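# Check aisle servers for amber fault, else park at charger

## Task

Look along the aisle for a server whose front display glows amber rather than blue. If one does, finish standing before that server's cabinet, facing it, so the faulty server sits right at the centre of the head_camera image, seen head-on and barely angled, sharply, with no obstruction; the frame must also include the server's face from roughly its midpoint up to the display, plus the entire display. If none is amber, finish parked within the taped charging area by the wall charger, with no part of the robot touching or overhanging the tape and the robot's front or back squarely facing the wall. In either case the plastic tote must stay upright, and the robot must not tip over or finish leaning.

## Robot and tools

ROBOT. A simulated Hello Robot Stretch 3 with one arm. It has a two-wheeled base (0.33 m long, 0.34 m wide, rounded rear), a mast with a lift, and a telescoping arm that reaches out to the robot's RIGHT. The base cannot move sideways; to carry the gripper forward you drive the base. It spins about the point midway between the drive wheels, 0.05 m behind the front edge. With the arm pulled in and the wrist folded, a spin sweeps a circle of radius 0.28 m; an unfolded, level wrist reaches past that circle. A passive omni wheel sits about 0.24 m behind the axle.

FRAMES. Base frame: origin on the floor between the drive wheels, x forward, y left, z up, metres. hand_pose is the fingertip pinch point in this frame. Odometry frame is the base frame where the scene began; base_odometry counts wheel turns only, so wheel slip appears as travel. Heading is in rad, left positive, -3.142 to 3.142. turned_by_wheels and turned_by_imu report turn since the previous result; if they disagree by more than 0.15 rad, believe turned_by_imu. base_tilt (degrees) shows forward and right lean as positive, with a fixed error up to about 4 degrees.

move. One action per call. Base and joints start together. Arguments:
- base: an object with exactly one key. translate_m is a relative drive in metres from where the base last reported itself, forward positive, -3 to 3. rotate_rad is a relative turn in place, left positive, -6.4 to 6.4.
- joints: absolute targets keyed by joint name: lift_m 0 to 1.1; arm_m 0 to 0.52; wrist_yaw_rad -1.345 to 4.42 (0 along the arm, positive toward the front); wrist_pitch_rad -1.57 to 0.451 (negative tips fingertips down); wrist_roll_rad -2.911 to 2.918; gripper_m -0.089 to 0.179 (larger is wider); head_pan_rad -3.953 to 1.73 (0 forward, positive left, -1.57 along the arm); head_tilt_rad -1.53 to 0.419 (negative looks down). Metres for lift, arm, gripper; radians otherwise.
- pace: "default" or "max". speeds: per-motion top speed by key, up to the max pace values (translate 0.30 m/s, rotate 1.90 rad/s, lift 0.15 m/s, arm 0.40 m/s). The base is capped at 0.10 m/s and 0.63 rad/s unless lift_m is under 0.30, arm_m under 0.03 and wrist_yaw_rad over 2.54.
- contact_limits: effort percent (1 to 100) at which a motion halts, only next to its own command: arm_m, translate_m, rotate_rad as numbers; lift_m as {"down": n, "up": n}. The base has no contact stop unless you give one.
- servos: "reboot" alone, to re-enable servos that shut off.
- cameras: list from head_camera, nav_camera, wrist_camera, all; [] for none.
- blocking: true (default) waits until everything rests; false returns in about 0.5 s while motion continues.
An empty move just reports state and images. Unknown keys make the call invalid; out-of-range values get it refused, and a refusal or an unplanned stop cancels the rest of that reply's move, wait and finished_scene calls. Moves end after 14 s (time_out).

wait(seconds 0 to 10, cameras): lets time pass, returns state and images; returns early once moves finish. stop(cameras): brakes all running motions, which then read "stopped". zoom_image(camera, region [x0,y0,x1,y1] in pixels, at most 504 by 504): magnified crop of that camera's latest image. read_manual(section "licences"): URDF licence text only. finished_scene(scene): ends the current scene, given by number; irreversible.

RESULTS. base_status and joint_status: "done", "moving", "off_target" (came to rest short, may still push), "contact_stop" (lift or arm went slack after meeting resistance), "time_out", "torque_fault" (a wrist or head servo switched off; send reboot). on_its_own lists things the call didn't order; "held at" is a target, not a reading. motor_effort is percent of max, positive toward larger values, with peak in brackets. lidar_m: 12 distances from the base origin, 30-degree sectors starting straight ahead and going counter-clockwise (4th left, 7th behind, 10th right), seen at 0.17 m height, "-" for none or closer than 0.15 m. wrist_depth_mm and head_depth_mm: 7x7 grids of median depths. The "pictures" line gives image order. head_camera images arrive rotated: turn them a quarter clockwise to view upright; nav_camera needs a quarter counterclockwise.

CAUTIONS. Before folding the wrist over the base (wrist_yaw_rad 3.0) or unfolding it, put lift_m in 0.32 to 0.95, wrist_pitch_rad -0.4, wrist_roll_rad about 0. With wrist_yaw_rad below -0.4 keep pitch at -0.5 or lower. Pushing against something solid with the gripper above about 0.45 m, or driving while hooked on something, can tip the robot; if base_tilt leans, back the gripper off. Avoid slams, drops, hard shoves and knocking the tote. Thinking time lets the scene run on, and running moves keep going meanwhile.

Each tool is called after "Emit:" as name(argument=value, ...), one argument or row to a line, values as JSON.

## Session

Emit:
move(
  joints={"head_pan_rad": 0, "head_tilt_rad": -0.3},
  cameras=["nav_camera"],
)

Emit:
move(
  joints={"head_pan_rad": -1.3, "head_tilt_rad": -0.3},
  cameras=["nav_camera"],
)

Emit:
move(
  joints={"head_pan_rad": -2.6, "head_tilt_rad": -0.3},
  cameras=["nav_camera"],
)

Emit:
move(
  joints={"head_pan_rad": 1.4, "head_tilt_rad": -0.3},
  cameras=["nav_camera"],
)

Scene clock: 0.77 s.
move: done
base_odometry: x=+0.000 y=+0.000 heading=+0.000
turned_by_wheels: +0.000
turned_by_imu: +0.000
base_tilt: forward=+1.0 right=-1.5
lidar_m: 1.10 1.26 2.15 1.16 1.38 1.66 0.80 0.64 0.63 0.69 1.04 1.84
head_depth_mm: 1599 1662 1730 1817 1900 1866 1461 / 1475 1617 1780 1912 2043 1866 1454 / 1262 1366 1472 1619 1786 1806 1443 / 1109 1180 1273 1367 1493 1639 1438 / 983 1044 1108 1183 1274 1381 1385 / 911 968 1037 1114 1192 1290 1354 / 1071 1142 1229 1338 1456 1579 1408
base_status: not commanded
joint_positions: lift_m=+0.326 arm_m=+0.001 wrist_yaw_rad=+2.974 wrist_pitch_rad=-0.615 wrist_roll_rad=+0.000 gripper_m=+0.037 head_pan_rad=+0.000 head_tilt_rad=-0.300
joint_status: all done
measured_speeds: all 0
motor_effort: left_wheel=+0.4(1.1) right_wheel=-1.0(1.2) lift_m=+16.0(16.3) arm_m=-4.6(4.9) wrist_yaw_rad=+0.1(0.5) wrist_pitch_rad=+2.5(2.8) wrist_roll_rad=+0.2(0.3) gripper_m=-0.2(0.5) head_pan_rad=+0.4(2.4) head_tilt_rad=-1.6(4.1)
hand_pose: x=+0.0113 y=+0.0470 z=+0.2974 quat_wxyz=(+0.270, +0.689, +0.157, +0.654) (m; base frame)
wrist_depth_mm: 148 150 - - - - - / 886 162 891 865 837 836 821 / 740 186 695 721 702 682 688 / 640 601 601 610 609 604 591 / 540 543 158 332 514 529 516 / 486 304 127 292 128 465 451 / 274 278 259 267 412 413 419
pictures: nav_camera (sideways)
Images, in order (width x height): nav_camera 672x504.

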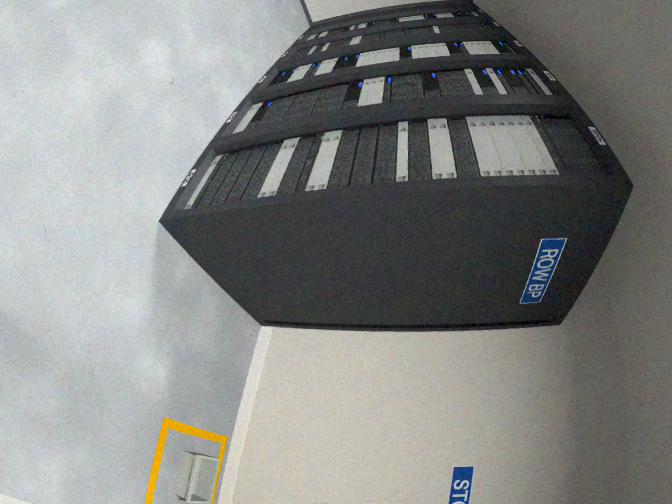

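Scene clock: 1.90 s.
move: done
base_odometry: x=+0.000 y=+0.000 heading=+0.000
turned_by_wheels: +0.000
turned_by_imu: +0.000
base_tilt: forward=+0.9 right=-1.6
lidar_m: 1.10 1.26 2.15 1.16 1.38 1.67 0.80 0.64 0.63 0.69 1.05 1.84
head_depth_mm: 622 645 666 692 719 747 777 / 691 715 744 774 807 840 880 / 773 807 840 880 921 969 1020 / 879 919 964 1016 1074 1141 1208 / 1014 1071 1134 1206 1287 1376 1379 / 1204 1282 1369 1478 1599 1667 1422 / 1473 1578 1692 1790 1923 1726 1414
base_status: not commanded
joint_positions: lift_m=+0.326 arm_m=+0.001 wrist_yaw_rad=+2.974 wrist_pitch_rad=-0.615 wrist_roll_rad=+0.000 gripper_m=+0.037 head_pan_rad=-1.328 head_tilt_rad=-0.300
joint_status: all done
measured_speeds: all 0
motor_effort: left_wheel=+0.2(0.9) right_wheel=-1.2(1.2) lift_m=+16.3(17.2) arm_m=-6.2(6.2) wrist_yaw_rad=-0.1(0.7) wrist_pitch_rad=+2.5(2.8) wrist_roll_rad=+0.2(0.3) gripper_m=+0.0(0.7) head_pan_rad=+0.9(4.5) head_tilt_rad=-1.8(4.8)
hand_pose: x=+0.0113 y=+0.0470 z=+0.2974 quat_wxyz=(+0.270, +0.689, +0.157, +0.654) (m; base frame)
wrist_depth_mm: 148 150 - - - - - / 865 163 885 877 873 842 812 / 747 185 706 719 705 705 696 / 644 596 622 615 604 593 597 / 553 553 158 326 518 525 522 / 486 304 127 291 128 467 459 / 276 278 261 267 415 420 414
pictures: nav_camera (sideways)
Images, in order (width x height): nav_camera 672x504.

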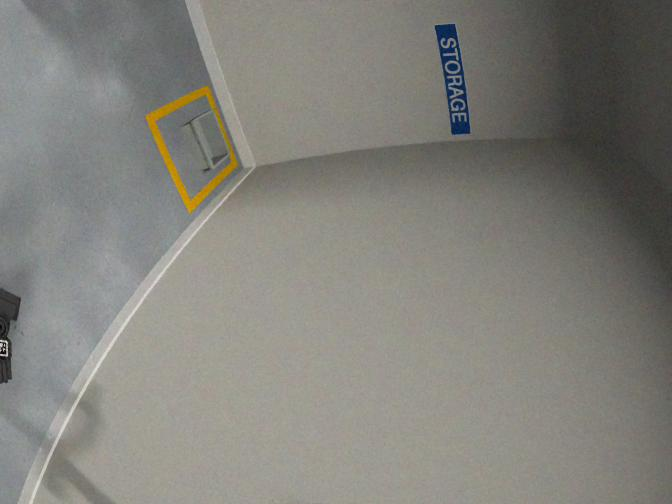

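Scene clock: 3.03 s.
move: done
base_odometry: x=+0.000 y=+0.000 heading=+0.000
turned_by_wheels: +0.000
turned_by_imu: +0.000
base_tilt: forward=+1.1 right=-1.6
lidar_m: 1.10 1.26 2.15 1.16 1.38 1.67 0.80 0.64 0.63 0.69 1.05 1.84
head_depth_mm: 637 685 739 798 871 962 1068 / 609 650 697 754 818 896 989 / 581 620 664 713 772 837 921 / 557 592 632 677 730 789 860 / 536 567 605 643 690 745 807 / 515 544 579 615 657 706 763 / 496 522 554 588 627 672 721
base_status: not commanded
joint_positions: lift_m=+0.326 arm_m=+0.001 wrist_yaw_rad=+2.974 wrist_pitch_rad=-0.615 wrist_roll_rad=+0.000 gripper_m=+0.037 head_pan_rad=-2.637 head_tilt_rad=-0.300
joint_status: all done
measured_speeds: all 0
motor_effort: left_wheel=+1.2(1.2) right_wheel=-1.0(1.1) lift_m=+17.4(17.6) arm_m=-7.6(7.7) wrist_yaw_rad=-0.2(0.8) wrist_pitch_rad=+2.4(2.8) wrist_roll_rad=+0.3(0.3) gripper_m=+0.1(0.7) head_pan_rad=+2.3(4.7) head_tilt_rad=-1.6(3.4)
hand_pose: x=+0.0113 y=+0.0470 z=+0.2974 quat_wxyz=(+0.270, +0.689, +0.157, +0.654) (m; base frame)
wrist_depth_mm: 147 150 - - - - - / 900 163 882 877 849 821 819 / 755 186 708 721 709 699 686 / 641 591 604 615 595 616 593 / 547 554 158 330 518 526 522 / 487 308 127 293 128 465 469 / 274 280 261 267 413 416 414
pictures: nav_camera (sideways)
Images, in order (width x height): nav_camera 672x504.

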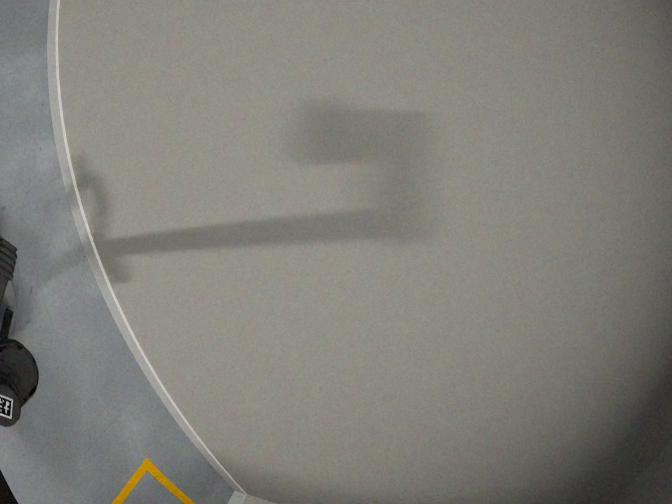

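Scene clock: 6.30 s.
move: done
base_odometry: x=+0.000 y=+0.000 heading=+0.000
turned_by_wheels: +0.000
turned_by_imu: +0.001
base_tilt: forward=+1.0 right=-1.9
lidar_m: 1.10 1.26 2.15 1.16 1.38 1.66 0.80 0.64 0.63 0.69 1.04 1.84
head_depth_mm: 3277 3346 3587 3843 2611 1876 1465 / 2269 2361 2774 3102 2620 1853 1450 / 1708 1872 2009 2190 2296 1832 1441 / 1369 1460 1573 1676 1968 1815 1430 / 1218 1297 1376 1477 1590 1651 1418 / 1061 1119 1180 1243 1251 1350 1375 / 964 1031 1105 1189 1291 1402 1407
base_status: not commanded
joint_positions: lift_m=+0.326 arm_m=+0.001 wrist_yaw_rad=+2.974 wrist_pitch_rad=-0.615 wrist_roll_rad=+0.000 gripper_m=+0.037 head_pan_rad=+1.412 head_tilt_rad=-0.300
joint_status: all done
measured_speeds: translate_m=+0.000 rotate_rad=+0.000 lift_m=+0.000 arm_m=+0.000 wrist_yaw_rad=+0.000 wrist_pitch_rad=+0.000 wrist_roll_rad=+0.000 head_pan_rad=-0.024 head_tilt_rad=+0.000
motor_effort: left_wheel=+0.5(1.5) right_wheel=-0.9(1.3) lift_m=+19.2(19.6) arm_m=-11.5(11.9) wrist_yaw_rad=-0.2(0.9) wrist_pitch_rad=+2.6(2.8) wrist_roll_rad=+0.3(0.3) gripper_m=-0.5(0.8) head_pan_rad=-2.8(5.5) head_tilt_rad=-1.4(4.3)
hand_pose: x=+0.0113 y=+0.0470 z=+0.2974 quat_wxyz=(+0.270, +0.689, +0.157, +0.654) (m; base frame)
wrist_depth_mm: 148 150 - - - - - / 867 162 874 865 859 843 823 / 749 186 704 720 702 696 684 / 636 596 602 609 606 586 597 / 551 541 158 330 514 526 513 / 486 305 127 291 128 468 465 / 274 277 259 266 415 420 411
pictures: nav_camera (sideways)
Images, in order (width x height): nav_camera 672x504.

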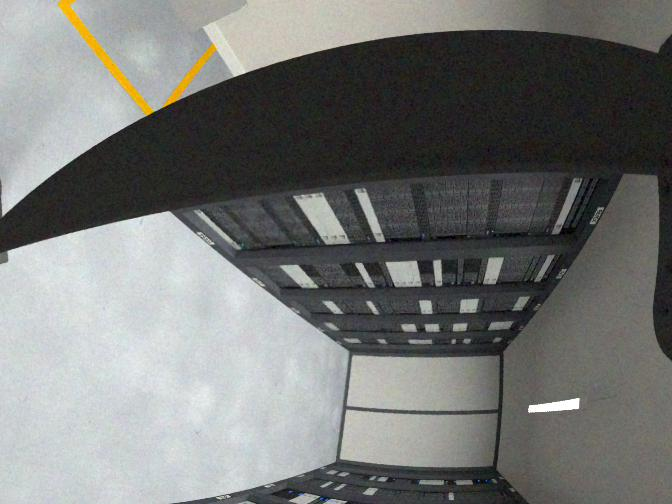

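Emit:
move(
  base={"rotate_rad": 0.95},
  joints={"head_pan_rad": 0, "head_tilt_rad": -0.15},
  cameras=["head_camera","nav_camera"],
)

Emit:
move(
  joints={"head_pan_rad": -0.5},
  cameras=["head_camera"],
)

Emit:
move(
  joints={"head_pan_rad": 0.5},
  cameras=["head_camera","nav_camera"],
)

Scene clock: 16.97 s.
move: done
base_odometry: x=+0.000 y=+0.000 heading=+0.949
turned_by_wheels: +0.949
turned_by_imu: +0.968
base_tilt: forward=+1.0 right=-1.7
lidar_m: 2.72 1.16 1.24 1.78 0.87 0.65 0.63 0.66 0.94 1.84 1.15 1.10
head_depth_mm: 2332 2758 2408 2334 2276 2027 1687 / 2346 3708 3635 3635 3133 2294 1691 / 2374 3723 3779 - 3517 2258 1680 / 2128 3726 3834 - 3492 2254 1661 / 2429 3765 3872 - 3413 2227 1653 / 2456 3261 2973 3090 2962 2201 1637 / 2350 1925 1973 2029 2097 2078 1634
base_status: done
joint_positions: lift_m=+0.326 arm_m=+0.001 wrist_yaw_rad=+2.974 wrist_pitch_rad=-0.615 wrist_roll_rad=+0.000 gripper_m=+0.037 head_pan_rad=-0.007 head_tilt_rad=-0.150
joint_status: all done
measured_speeds: all 0
motor_effort: left_wheel=-12.2(15.3) right_wheel=+9.9(15.6) lift_m=+22.5(23.2) arm_m=-15.5(16.3) wrist_yaw_rad=-0.4(0.8) wrist_pitch_rad=+2.3(2.9) wrist_roll_rad=+0.0(0.4) gripper_m=+0.0(0.7) head_pan_rad=+2.2(4.2) head_tilt_rad=+6.2(8.8)
hand_pose: x=+0.0113 y=+0.0470 z=+0.2974 quat_wxyz=(+0.270, +0.689, +0.157, +0.654) (m; base frame)
wrist_depth_mm: 141 150 - - - - 981 / 862 162 885 884 842 826 832 / 750 186 712 727 716 704 687 / 638 598 610 610 605 595 584 / 551 554 159 328 518 526 516 / 479 304 127 294 129 464 458 / 276 280 260 266 416 416 414
pictures: head_camera (sideways), nav_camera (sideways)
Images, in order (width x height): head_camera 896x504, nav_camera 672x504.

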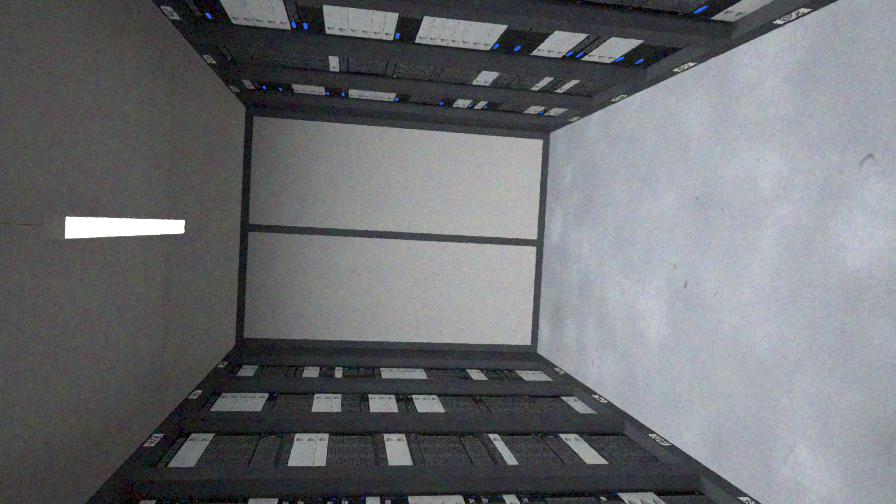

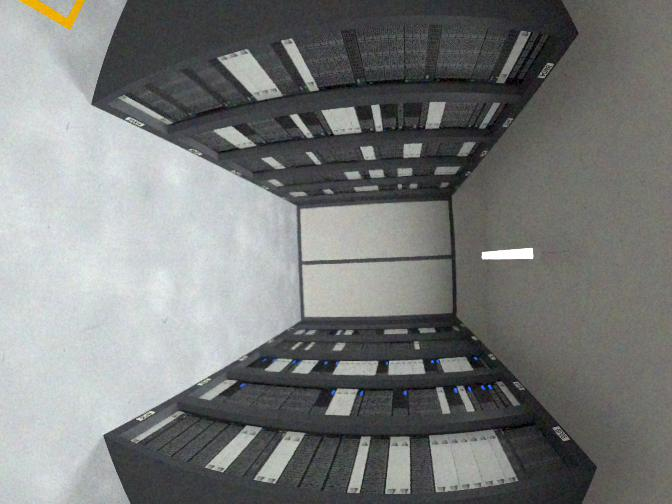

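Scene clock: 17.80 s.
move: done
base_odometry: x=+0.000 y=+0.000 heading=+0.949
turned_by_wheels: +0.000
turned_by_imu: +0.000
base_tilt: forward=+1.0 right=-1.5
lidar_m: 2.72 1.16 1.24 1.78 0.87 0.65 0.63 0.66 0.93 1.84 1.16 1.10
head_depth_mm: 952 991 1039 1084 1136 1202 1266 / 1085 1095 1019 1048 1076 1120 1163 / 1241 1298 1314 1326 1341 1352 1370 / 1661 1467 1496 1535 1595 1615 1581 / 2307 1951 1986 2061 2122 2068 1652 / 2455 3324 2984 3040 2891 2222 1639 / 2476 3595 3656 3805 3393 2181 1630
base_status: not commanded
joint_positions: lift_m=+0.326 arm_m=+0.001 wrist_yaw_rad=+2.974 wrist_pitch_rad=-0.615 wrist_roll_rad=+0.000 gripper_m=+0.037 head_pan_rad=-0.510 head_tilt_rad=-0.150
joint_status: all done
measured_speeds: all 0
motor_effort: left_wheel=-12.1(13.5) right_wheel=+10.0(10.3) lift_m=+22.8(23.3) arm_m=-15.1(16.1) wrist_yaw_rad=+0.5(0.7) wrist_pitch_rad=+2.6(2.7) wrist_roll_rad=+0.2(0.3) gripper_m=+0.1(0.6) head_pan_rad=-1.3(4.6) head_tilt_rad=+6.0(6.9)
hand_pose: x=+0.0113 y=+0.0470 z=+0.2974 quat_wxyz=(+0.270, +0.689, +0.157, +0.654) (m; base frame)
wrist_depth_mm: 142 150 - - - - 988 / 864 162 897 877 874 851 797 / 761 185 708 712 699 700 696 / 634 590 605 614 610 606 595 / 563 542 158 327 513 523 521 / 477 306 127 294 128 471 458 / 274 280 260 269 411 421 414
pictures: head_camera (sideways)
Images, in order (width x height): head_camera 896x504.

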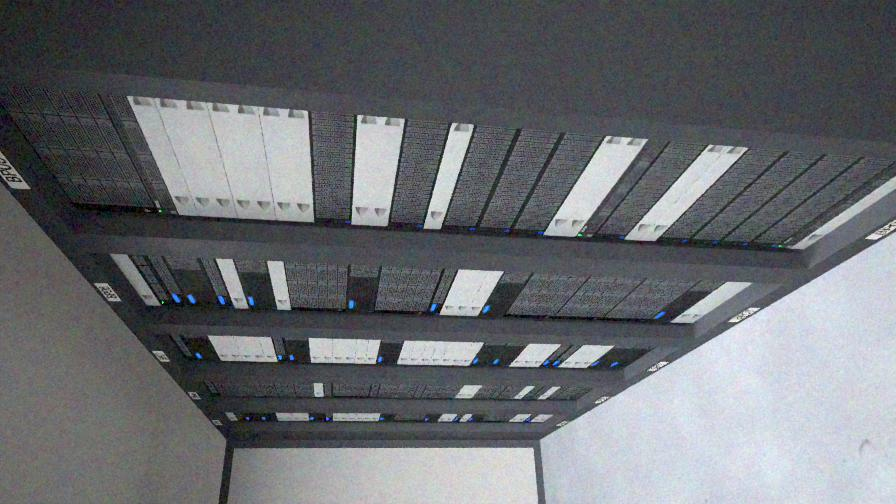

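Scene clock: 18.87 s.
move: done
base_odometry: x=+0.000 y=+0.000 heading=+0.949
turned_by_wheels: +0.000
turned_by_imu: +0.000
base_tilt: forward=+1.0 right=-1.6
lidar_m: 2.72 1.16 1.24 1.77 0.87 0.65 0.63 0.66 0.94 1.83 1.15 1.10
head_depth_mm: 2312 3276 2971 3533 3408 2319 1704 / 2353 2146 2307 2514 2660 2298 1693 / 2010 1720 1814 1933 2063 2062 1674 / 1333 1424 1480 1543 1616 1679 1644 / 1162 1221 1272 1321 1383 1442 1490 / 1011 1050 1081 1116 1159 1203 1251 / 1095 1132 1169 1212 1257 1300 1344
base_status: not commanded
joint_positions: lift_m=+0.326 arm_m=+0.001 wrist_yaw_rad=+2.974 wrist_pitch_rad=-0.615 wrist_roll_rad=+0.000 gripper_m=+0.037 head_pan_rad=+0.516 head_tilt_rad=-0.150
joint_status: all done
measured_speeds: all 0
motor_effort: left_wheel=-12.4(13.5) right_wheel=+10.0(10.2) lift_m=+24.0(24.0) arm_m=-15.6(16.1) wrist_yaw_rad=+0.5(1.1) wrist_pitch_rad=+2.5(2.6) wrist_roll_rad=+0.2(0.3) gripper_m=-0.1(0.7) head_pan_rad=+0.2(4.0) head_tilt_rad=+6.1(7.0)
hand_pose: x=+0.0113 y=+0.0470 z=+0.2974 quat_wxyz=(+0.270, +0.689, +0.157, +0.654) (m; base frame)
wrist_depth_mm: 141 150 - - - - 982 / 867 163 893 857 859 847 811 / 742 186 704 729 713 722 685 / 645 589 607 606 609 595 601 / 552 549 159 328 514 522 518 / 478 304 127 292 129 464 464 / 276 279 260 265 414 422 416
pictures: head_camera (sideways), nav_camera (sideways)
Images, in order (width x height): head_camera 896x504, nav_camera 672x504.

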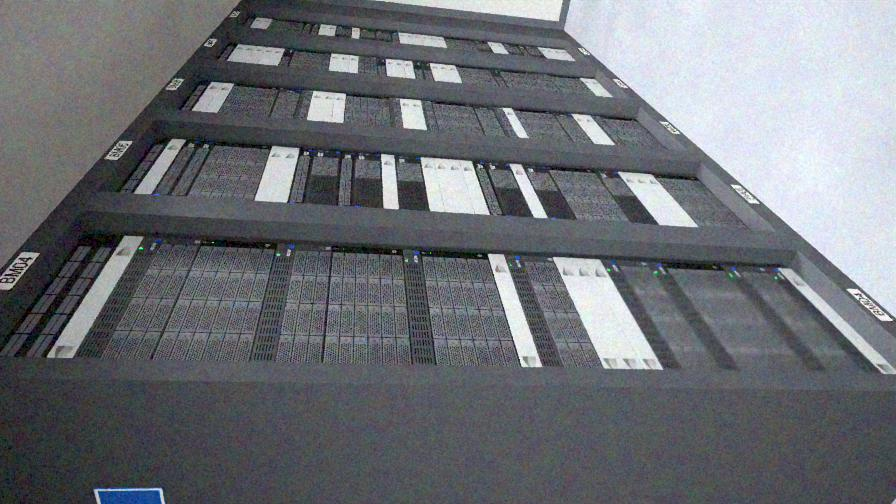

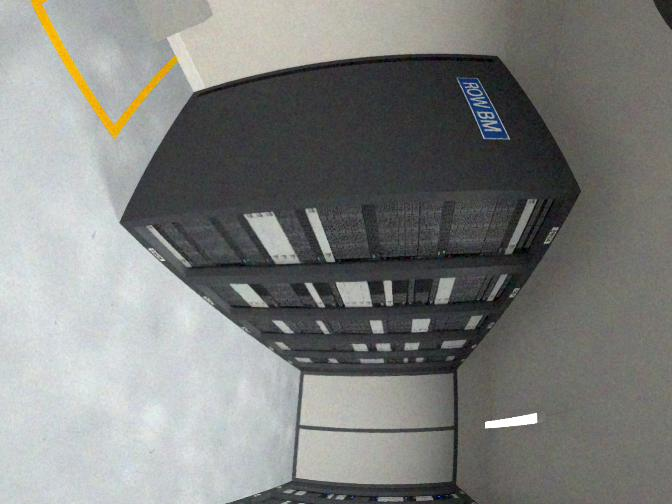

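Emit:
move(
  base={"rotate_rad": -0.045},
  joints={"lift_m": 0.28, "head_pan_rad": 1.2, "head_tilt_rad": -0.2},
  cameras=[],
)

Emit:
move(
  base={"translate_m": 1.3},
  pace="max",
  cameras=["head_camera","nav_camera"],
)

Scene clock: 39.90 s.
move: done
base_odometry: x=+0.000 y=+0.000 heading=+0.905
turned_by_wheels: -0.045
turned_by_imu: -0.044
base_tilt: forward=+1.0 right=-1.5
lidar_m: 2.69 1.16 1.18 1.78 0.91 0.66 0.63 0.66 0.89 1.84 1.21 1.10
head_depth_mm: 1161 1170 1179 1192 1203 1215 1218 / 1387 1393 1405 1420 1432 1449 1457 / 1808 1714 1729 1760 1775 1791 1598 / 1779 1852 1934 2021 2106 2088 1582 / 1705 1785 1858 1945 2025 2071 1573 / 1654 1710 1791 1862 1931 1874 1555 / 1593 1659 1720 1801 1852 1799 1550
base_status: done
joint_positions: lift_m=+0.280 arm_m=+0.001 wrist_yaw_rad=+2.974 wrist_pitch_rad=-0.616 wrist_roll_rad=+0.000 gripper_m=+0.037 head_pan_rad=+1.212 head_tilt_rad=-0.197
joint_status: all done
measured_speeds: all 0
motor_effort: left_wheel=+5.5(8.5) right_wheel=-7.5(8.1) lift_m=+16.3(23.0) arm_m=-15.9(15.9) wrist_yaw_rad=+0.8(0.8) wrist_pitch_rad=+2.4(2.7) wrist_roll_rad=+0.2(0.3) gripper_m=+0.4(0.7) head_pan_rad=-0.5(4.7) head_tilt_rad=-0.7(4.3)
hand_pose: x=+0.0113 y=+0.0470 z=+0.2511 quat_wxyz=(+0.270, +0.689, +0.157, +0.654) (m; base frame)
wrist_depth_mm: 142 149 - 972 970 930 897 / 787 163 792 766 763 735 721 / 671 186 631 642 626 618 624 / 574 523 535 548 539 530 526 / 495 284 158 271 459 465 462 / 254 253 127 243 129 414 414 / 229 231 216 227 366 372 370
pictures: none
No camera images: "cameras" was empty.

Scene clock: 45.60 s.
move: done
base_odometry: x=+0.803 y=+1.022 heading=+0.905
turned_by_wheels: +0.000
turned_by_imu: +0.008
base_tilt: forward=+1.0 right=-1.8
lidar_m: 2.67 1.22 0.90 0.81 0.89 2.01 1.94 2.01 0.79 0.70 0.72 0.99
head_depth_mm: 881 915 948 984 1022 1079 1222 / 844 884 925 977 1031 1089 1139 / 807 845 889 933 980 1038 1098 / 780 810 848 889 936 987 1041 / 745 776 813 851 895 939 989 / 670 698 728 761 793 835 883 / 697 724 754 785 820 859 898
base_status: done
joint_positions: lift_m=+0.280 arm_m=+0.001 wrist_yaw_rad=+2.974 wrist_pitch_rad=-0.616 wrist_roll_rad=+0.000 gripper_m=+0.037 head_pan_rad=+1.200 head_tilt_rad=-0.200
joint_status: not commanded
measured_speeds: all 0
motor_effort: left_wheel=+1.4(13.5) right_wheel=+6.5(12.9) lift_m=+37.7(38.7) arm_m=-14.6(15.6) wrist_yaw_rad=+0.4(0.9) wrist_pitch_rad=+2.5(2.9) wrist_roll_rad=+0.2(0.3) gripper_m=+0.1(0.7) head_pan_rad=-2.3(3.6) head_tilt_rad=-0.9(2.6)
hand_pose: x=+0.0113 y=+0.0470 z=+0.2511 quat_wxyz=(+0.270, +0.689, +0.157, +0.654) (m; base frame)
wrist_depth_mm: 145 149 825 886 902 924 905 / 782 163 781 758 766 743 738 / 679 186 636 647 631 633 618 / 569 535 540 543 541 541 523 / 494 284 159 274 456 465 464 / 254 253 127 240 128 414 413 / 229 233 215 226 364 371 368
pictures: head_camera (sideways), nav_camera (sideways)
Images, in order (width x height): head_camera 896x504, nav_camera 672x504.

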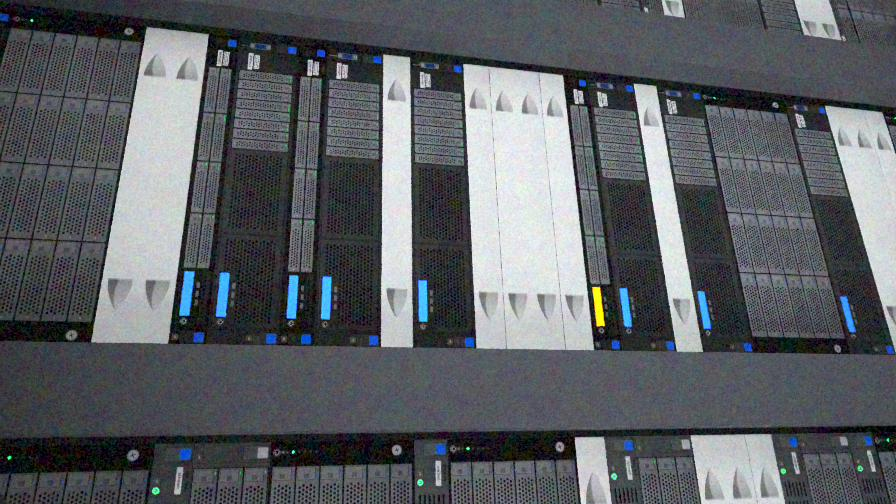

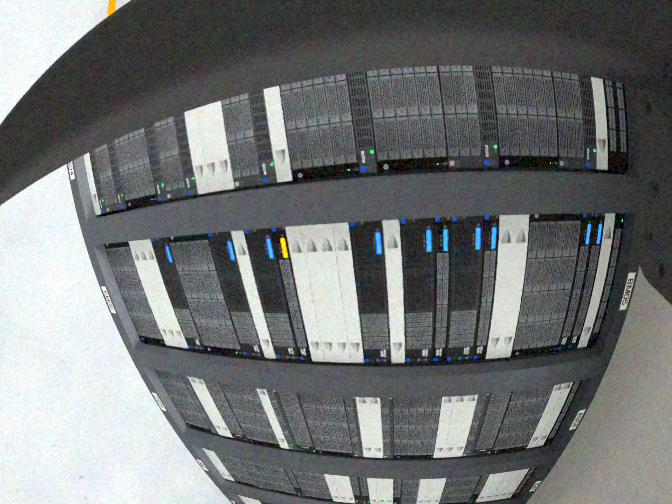

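Emit:
move(
  base={"translate_m": 0.43},
  pace="max",
  cameras=[],
)

Emit:
move(
  base={"rotate_rad": 1.0},
  joints={"head_pan_rad": 0.57, "head_tilt_rad": -0.4},
  cameras=["head_camera","nav_camera"],
)

Scene clock: 64.40 s.
move: done
base_odometry: x=+1.069 y=+1.360 heading=+0.905
turned_by_wheels: +0.000
turned_by_imu: +0.004
base_tilt: forward=+1.0 right=-1.6
lidar_m: 2.35 1.18 0.84 0.86 0.84 1.17 2.37 1.06 0.74 0.75 0.75 1.07
head_depth_mm: 878 921 971 1025 1087 1155 1204 / 842 883 929 974 1029 1094 1163 / 806 845 884 930 979 1037 1099 / 722 754 790 828 871 922 975 / 748 778 808 844 886 921 962 / 719 751 783 815 854 896 941 / 697 724 752 786 822 859 899
base_status: done
joint_positions: lift_m=+0.280 arm_m=+0.001 wrist_yaw_rad=+2.974 wrist_pitch_rad=-0.616 wrist_roll_rad=+0.000 gripper_m=+0.037 head_pan_rad=+1.200 head_tilt_rad=-0.200
joint_status: not commanded
measured_speeds: all 0
motor_effort: left_wheel=+2.5(11.5) right_wheel=+7.2(14.7) lift_m=+30.8(33.9) arm_m=-13.8(14.8) wrist_yaw_rad=-0.1(0.6) wrist_pitch_rad=+2.3(2.8) wrist_roll_rad=+0.1(0.3) gripper_m=+0.4(0.6) head_pan_rad=-1.8(2.2) head_tilt_rad=-0.5(2.2)
hand_pose: x=+0.0113 y=+0.0470 z=+0.2511 quat_wxyz=(+0.270, +0.689, +0.157, +0.654) (m; base frame)
wrist_depth_mm: 142 150 839 906 858 911 910 / 778 162 786 782 776 730 722 / 669 185 626 647 637 620 612 / 566 524 525 546 543 533 532 / 494 283 159 273 461 465 462 / 254 254 127 242 129 419 409 / 228 232 215 229 365 374 373
pictures: none
No camera images: "cameras" was empty.

Scene clock: 67.00 s.
move: done
base_odometry: x=+1.069 y=+1.360 heading=+1.904
turned_by_wheels: +0.999
turned_by_imu: +1.018
base_tilt: forward=+1.0 right=-1.6
lidar_m: 0.85 0.86 0.84 1.17 2.37 1.10 0.74 0.75 0.74 1.03 2.32 1.20
head_depth_mm: 683 720 759 817 890 1035 1176 / 686 740 799 873 941 1016 1133 / 686 741 802 873 960 1066 1178 / 688 740 804 879 963 1069 1187 / 690 743 805 879 968 1075 1187 / 692 745 808 882 964 1048 1177 / 658 702 762 823 915 1041 1174
base_status: done
joint_positions: lift_m=+0.280 arm_m=+0.001 wrist_yaw_rad=+2.974 wrist_pitch_rad=-0.616 wrist_roll_rad=+0.000 gripper_m=+0.037 head_pan_rad=+0.566 head_tilt_rad=-0.404
joint_status: all done
measured_speeds: all 0
motor_effort: left_wheel=-12.1(14.3) right_wheel=+11.1(17.2) lift_m=+27.4(30.5) arm_m=-15.7(16.2) wrist_yaw_rad=+0.3(0.8) wrist_pitch_rad=+2.4(2.9) wrist_roll_rad=+0.3(0.3) gripper_m=+0.2(0.7) head_pan_rad=+2.9(4.4) head_tilt_rad=+2.2(4.4)
hand_pose: x=+0.0113 y=+0.0470 z=+0.2511 quat_wxyz=(+0.270, +0.689, +0.157, +0.654) (m; base frame)
wrist_depth_mm: 145 150 993 965 908 792 709 / 791 163 781 790 768 740 694 / 691 186 616 649 624 620 618 / 571 531 536 551 544 528 526 / 498 285 159 273 460 467 461 / 256 254 127 243 128 413 411 / 227 231 217 228 360 371 372
pictures: head_camera (sideways), nav_camera (sideways)
Images, in order (width x height): head_camera 896x504, nav_camera 672x504.

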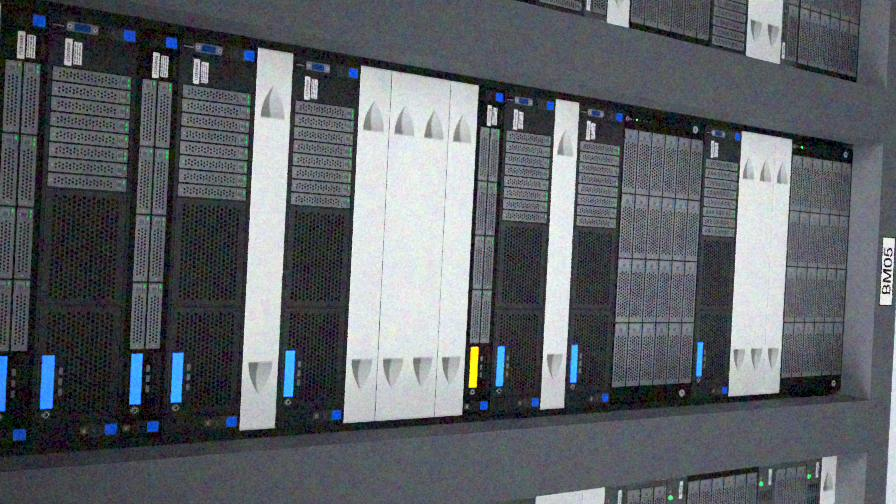

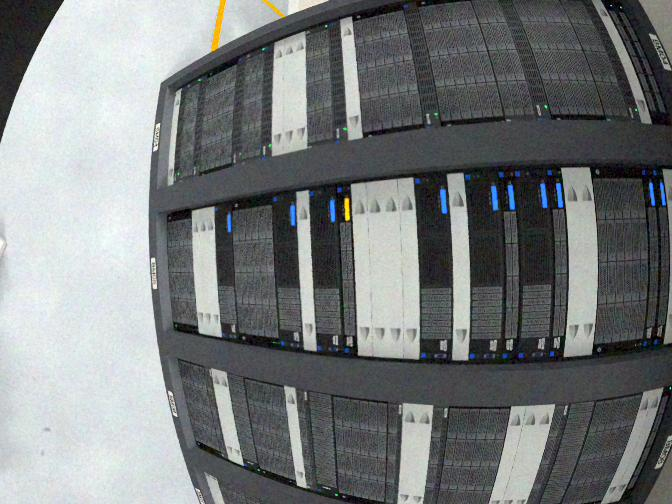

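Emit:
move(
  joints={"head_tilt_rad": -0.459},
  cameras=["head_camera"],
)

Emit:
zoom_image(
  camera="head_camera",
  region=[348, 152, 548, 352],
)

Scene clock: 72.20 s.
move: done
base_odometry: x=+1.069 y=+1.360 heading=+1.904
turned_by_wheels: +0.000
turned_by_imu: +0.001
base_tilt: forward=+1.0 right=-1.6
lidar_m: 0.84 0.86 0.84 1.17 2.37 1.09 0.74 0.75 0.74 1.03 2.32 1.20
head_depth_mm: 679 727 766 833 933 1089 1224 / 681 739 805 887 965 1072 1192 / 683 740 809 893 994 1124 1224 / 685 743 812 895 1001 1128 1216 / 686 746 815 897 1001 1132 1223 / 687 749 827 889 989 1115 1210 / 657 704 764 839 956 1106 1229
base_status: not commanded
joint_positions: lift_m=+0.280 arm_m=+0.001 wrist_yaw_rad=+2.974 wrist_pitch_rad=-0.616 wrist_roll_rad=+0.000 gripper_m=+0.037 head_pan_rad=+0.570 head_tilt_rad=-0.452
joint_status: all done
measured_speeds: all 0
motor_effort: left_wheel=-11.4(13.4) right_wheel=+11.6(11.7) lift_m=+22.8(23.8) arm_m=-15.2(15.9) wrist_yaw_rad=+0.1(0.8) wrist_pitch_rad=+2.4(2.6) wrist_roll_rad=+0.3(0.3) gripper_m=-0.2(0.7) head_pan_rad=+2.9(3.7) head_tilt_rad=-2.7(4.1)
hand_pose: x=+0.0113 y=+0.0470 z=+0.2511 quat_wxyz=(+0.270, +0.689, +0.157, +0.654) (m; base frame)
wrist_depth_mm: 145 149 981 985 904 789 698 / 799 163 778 775 742 755 695 / 676 186 630 642 630 627 626 / 571 530 529 550 541 534 528 / 498 285 158 272 457 469 463 / 255 252 127 244 128 415 409 / 228 231 215 227 361 372 371
pictures: head_camera (sideways)
Images, in order (width x height): head_camera 896x504.

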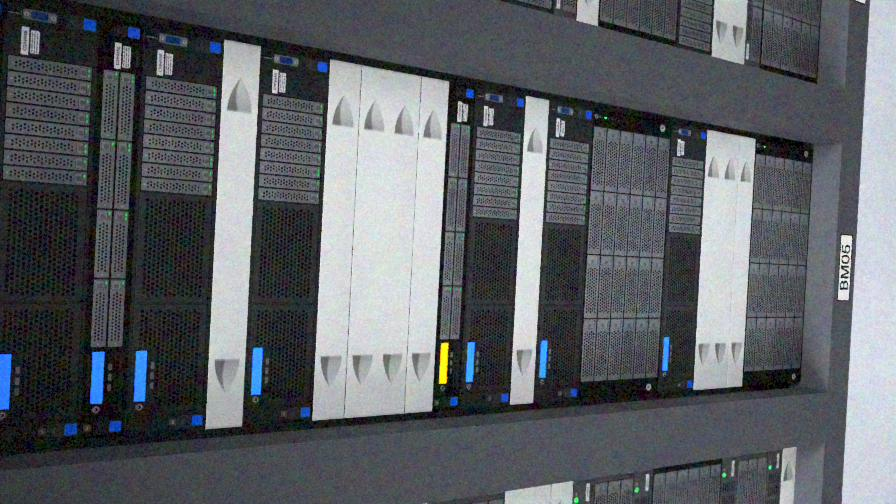

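Scaled by 2.520 from the camera's 896x504 image, which has a finer 1280x720 frame.

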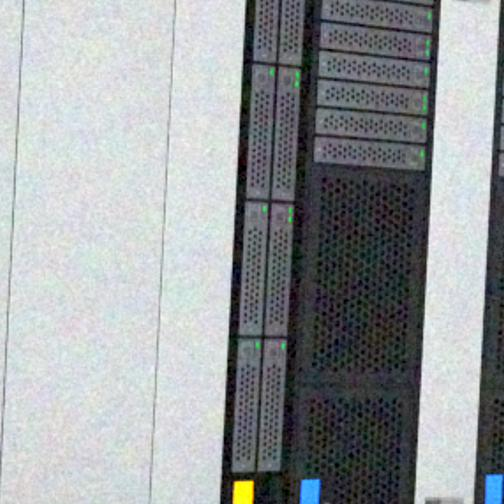

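Emit:
move(
  joints={"head_tilt_rad": -0.469},
  cameras=["head_camera"],
)

Emit:
zoom_image(
  camera="head_camera",
  region=[398, 202, 498, 302],
)

Scene clock: 75.40 s.
move: done
base_odometry: x=+1.069 y=+1.360 heading=+1.904
turned_by_wheels: +0.000
turned_by_imu: +0.001
base_tilt: forward=+1.1 right=-1.8
lidar_m: 0.85 0.86 0.84 1.17 2.38 1.09 0.74 0.75 0.74 1.02 2.32 1.20
head_depth_mm: 676 726 771 841 945 1132 1229 / 678 740 811 896 985 1092 1203 / 682 742 813 902 1009 1146 1240 / 682 742 816 903 1012 1147 1238 / 685 744 818 907 1017 1158 1224 / 687 748 832 896 991 1126 1222 / 657 707 767 851 980 1150 1230
base_status: not commanded
joint_positions: lift_m=+0.280 arm_m=+0.001 wrist_yaw_rad=+2.974 wrist_pitch_rad=-0.616 wrist_roll_rad=+0.000 gripper_m=+0.037 head_pan_rad=+0.570 head_tilt_rad=-0.469
joint_status: all done
measured_speeds: all 0
motor_effort: left_wheel=-11.2(12.9) right_wheel=+11.7(11.7) lift_m=+18.8(19.8) arm_m=-15.9(15.9) wrist_yaw_rad=+0.3(0.7) wrist_pitch_rad=+2.3(3.0) wrist_roll_rad=+0.3(0.3) gripper_m=+0.3(0.3) head_pan_rad=+3.4(3.6) head_tilt_rad=-3.3(4.6)
hand_pose: x=+0.0113 y=+0.0470 z=+0.2511 quat_wxyz=(+0.270, +0.689, +0.157, +0.654) (m; base frame)
wrist_depth_mm: 145 151 - 980 908 800 694 / 788 164 779 781 769 747 704 / 669 186 635 651 643 632 620 / 568 528 538 551 534 533 525 / 491 284 158 273 458 469 461 / 254 252 127 243 128 414 408 / 228 231 217 226 363 372 371
pictures: head_camera (sideways)
Images, in order (width x height): head_camera 896x504.

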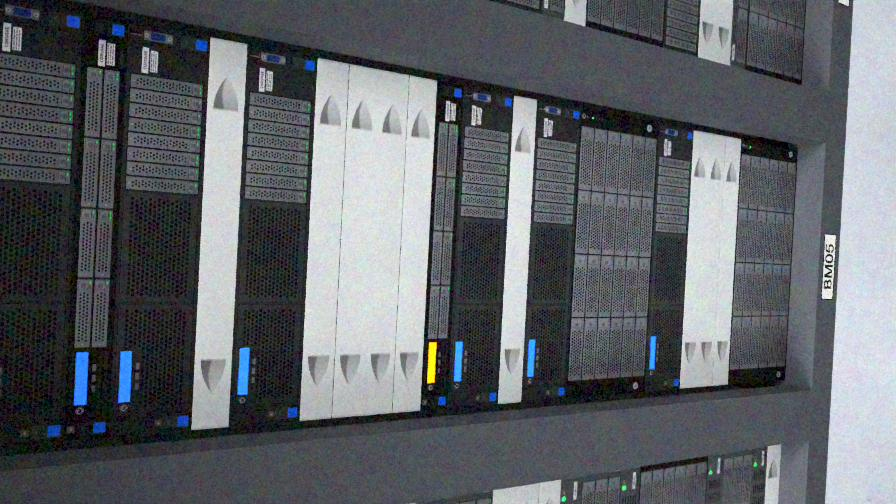

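Scaled by 5.040 from the camera's 896x504 image, which has a finer 1280x720 frame.

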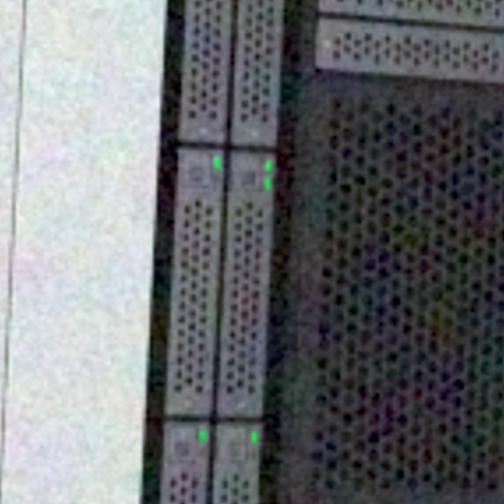

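Emit:
move(
  joints={"head_tilt_rad": -0.46},
  cameras=["head_camera"],
)

Emit:
zoom_image(
  camera="head_camera",
  region=[398, 202, 498, 302],
)

Scene clock: 78.17 s.
move: done
base_odometry: x=+1.069 y=+1.360 heading=+1.904
turned_by_wheels: +0.000
turned_by_imu: +0.001
base_tilt: forward=+1.0 right=-1.7
lidar_m: 0.84 0.86 0.84 1.17 2.38 1.10 0.74 0.75 0.74 1.03 2.32 1.20
head_depth_mm: 677 730 771 840 946 1136 1234 / 680 738 810 899 979 1094 1202 / 680 739 814 897 1007 1147 1240 / 682 743 819 904 1010 1153 1235 / 686 746 819 909 1020 1156 1232 / 688 749 835 900 987 1128 1216 / 656 707 767 850 976 1147 1235
base_status: not commanded
joint_positions: lift_m=+0.280 arm_m=+0.001 wrist_yaw_rad=+2.974 wrist_pitch_rad=-0.616 wrist_roll_rad=+0.000 gripper_m=+0.037 head_pan_rad=+0.570 head_tilt_rad=-0.469
joint_status: all done
measured_speeds: all 0
motor_effort: left_wheel=-13.0(13.2) right_wheel=+11.4(11.8) lift_m=+15.7(16.2) arm_m=-15.6(15.8) wrist_yaw_rad=-0.3(0.4) wrist_pitch_rad=+2.2(2.6) wrist_roll_rad=+0.3(0.3) gripper_m=+0.3(0.4) head_pan_rad=+3.2(3.3) head_tilt_rad=+3.3(3.3)
hand_pose: x=+0.0113 y=+0.0470 z=+0.2511 quat_wxyz=(+0.270, +0.689, +0.157, +0.654) (m; base frame)
wrist_depth_mm: 145 150 994 987 918 797 701 / 794 163 798 788 768 730 711 / 683 186 635 645 629 618 615 / 564 531 536 551 538 537 527 / 495 285 158 273 463 467 462 / 252 254 127 242 128 415 410 / 228 231 216 227 362 372 370
pictures: head_camera (sideways)
Images, in order (width x height): head_camera 896x504.

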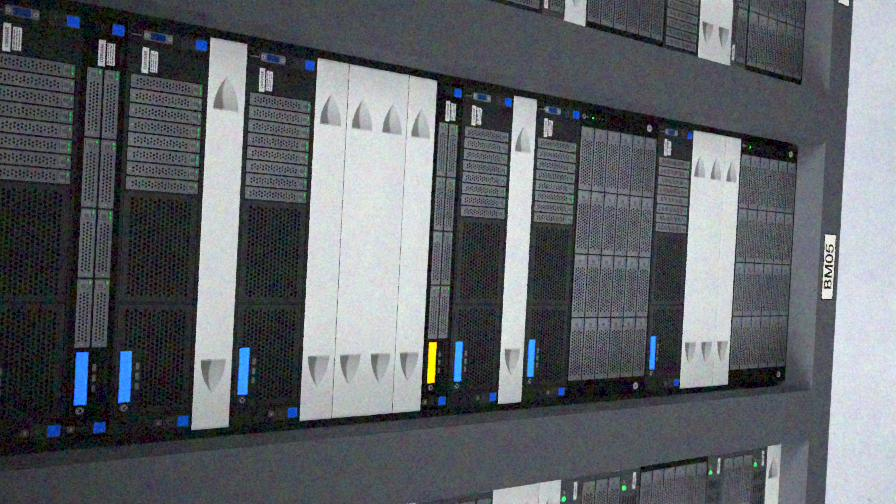

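Scaled by 5.040 from the camera's 896x504 image, which has a finer 1280x720 frame.

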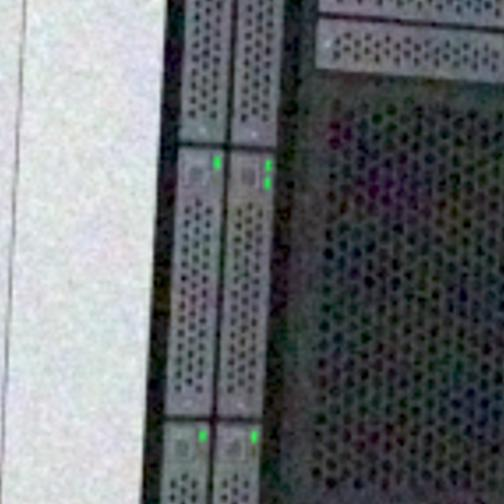

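Emit:
move(
  joints={"head_tilt_rad": -0.453},
  cameras=["head_camera"],
)

Emit:
zoom_image(
  camera="head_camera",
  region=[398, 202, 498, 302],
)

Scene clock: 83.13 s.
move: done
base_odometry: x=+1.069 y=+1.360 heading=+1.904
turned_by_wheels: +0.000
turned_by_imu: +0.001
base_tilt: forward=+1.0 right=-1.5
lidar_m: 0.85 0.86 0.84 1.17 2.38 1.09 0.74 0.75 0.74 1.02 2.33 1.20
head_depth_mm: 678 726 768 834 933 1092 1230 / 680 738 806 891 970 1082 1194 / 681 741 812 892 1000 1123 1223 / 683 743 813 896 998 1130 1222 / 685 745 818 898 1005 1133 1226 / 688 748 830 888 988 1119 1203 / 658 706 765 842 958 1108 1222
base_status: not commanded
joint_positions: lift_m=+0.280 arm_m=+0.001 wrist_yaw_rad=+2.974 wrist_pitch_rad=-0.616 wrist_roll_rad=+0.000 gripper_m=+0.037 head_pan_rad=+0.570 head_tilt_rad=-0.453
joint_status: all done
measured_speeds: all 0
motor_effort: left_wheel=-11.7(12.8) right_wheel=+11.5(11.7) lift_m=+14.7(15.1) arm_m=-15.1(15.9) wrist_yaw_rad=-0.3(0.6) wrist_pitch_rad=+2.3(2.6) wrist_roll_rad=+0.1(0.3) gripper_m=+0.1(0.4) head_pan_rad=+2.8(3.2) head_tilt_rad=+4.5(4.8)
hand_pose: x=+0.0113 y=+0.0470 z=+0.2511 quat_wxyz=(+0.270, +0.689, +0.157, +0.654) (m; base frame)
wrist_depth_mm: 145 149 989 996 925 788 707 / 789 162 774 793 755 748 686 / 682 186 629 643 645 630 602 / 567 532 537 547 541 543 525 / 497 285 158 272 465 465 469 / 254 252 127 242 129 415 410 / 229 232 215 227 361 367 364
pictures: head_camera (sideways)
Images, in order (width x height): head_camera 896x504.

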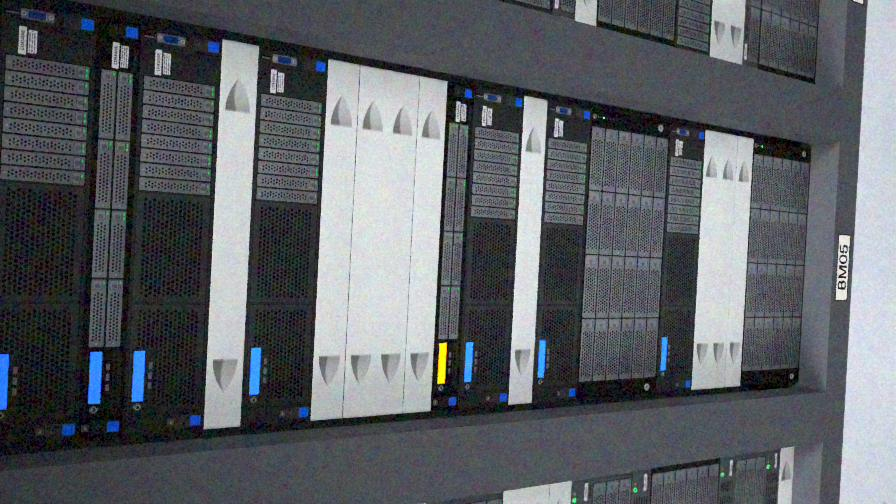

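Scaled by 5.040 from the camera's 896x504 image, which has a finer 1280x720 frame.

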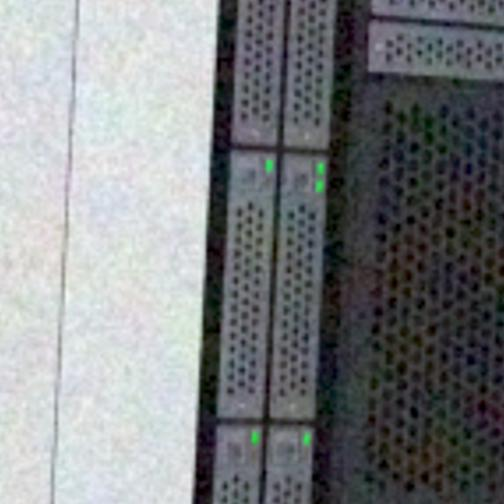

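Emit:
finished_scene(
  scene=2,
  done=true,
)

The scene is finished: the task was done.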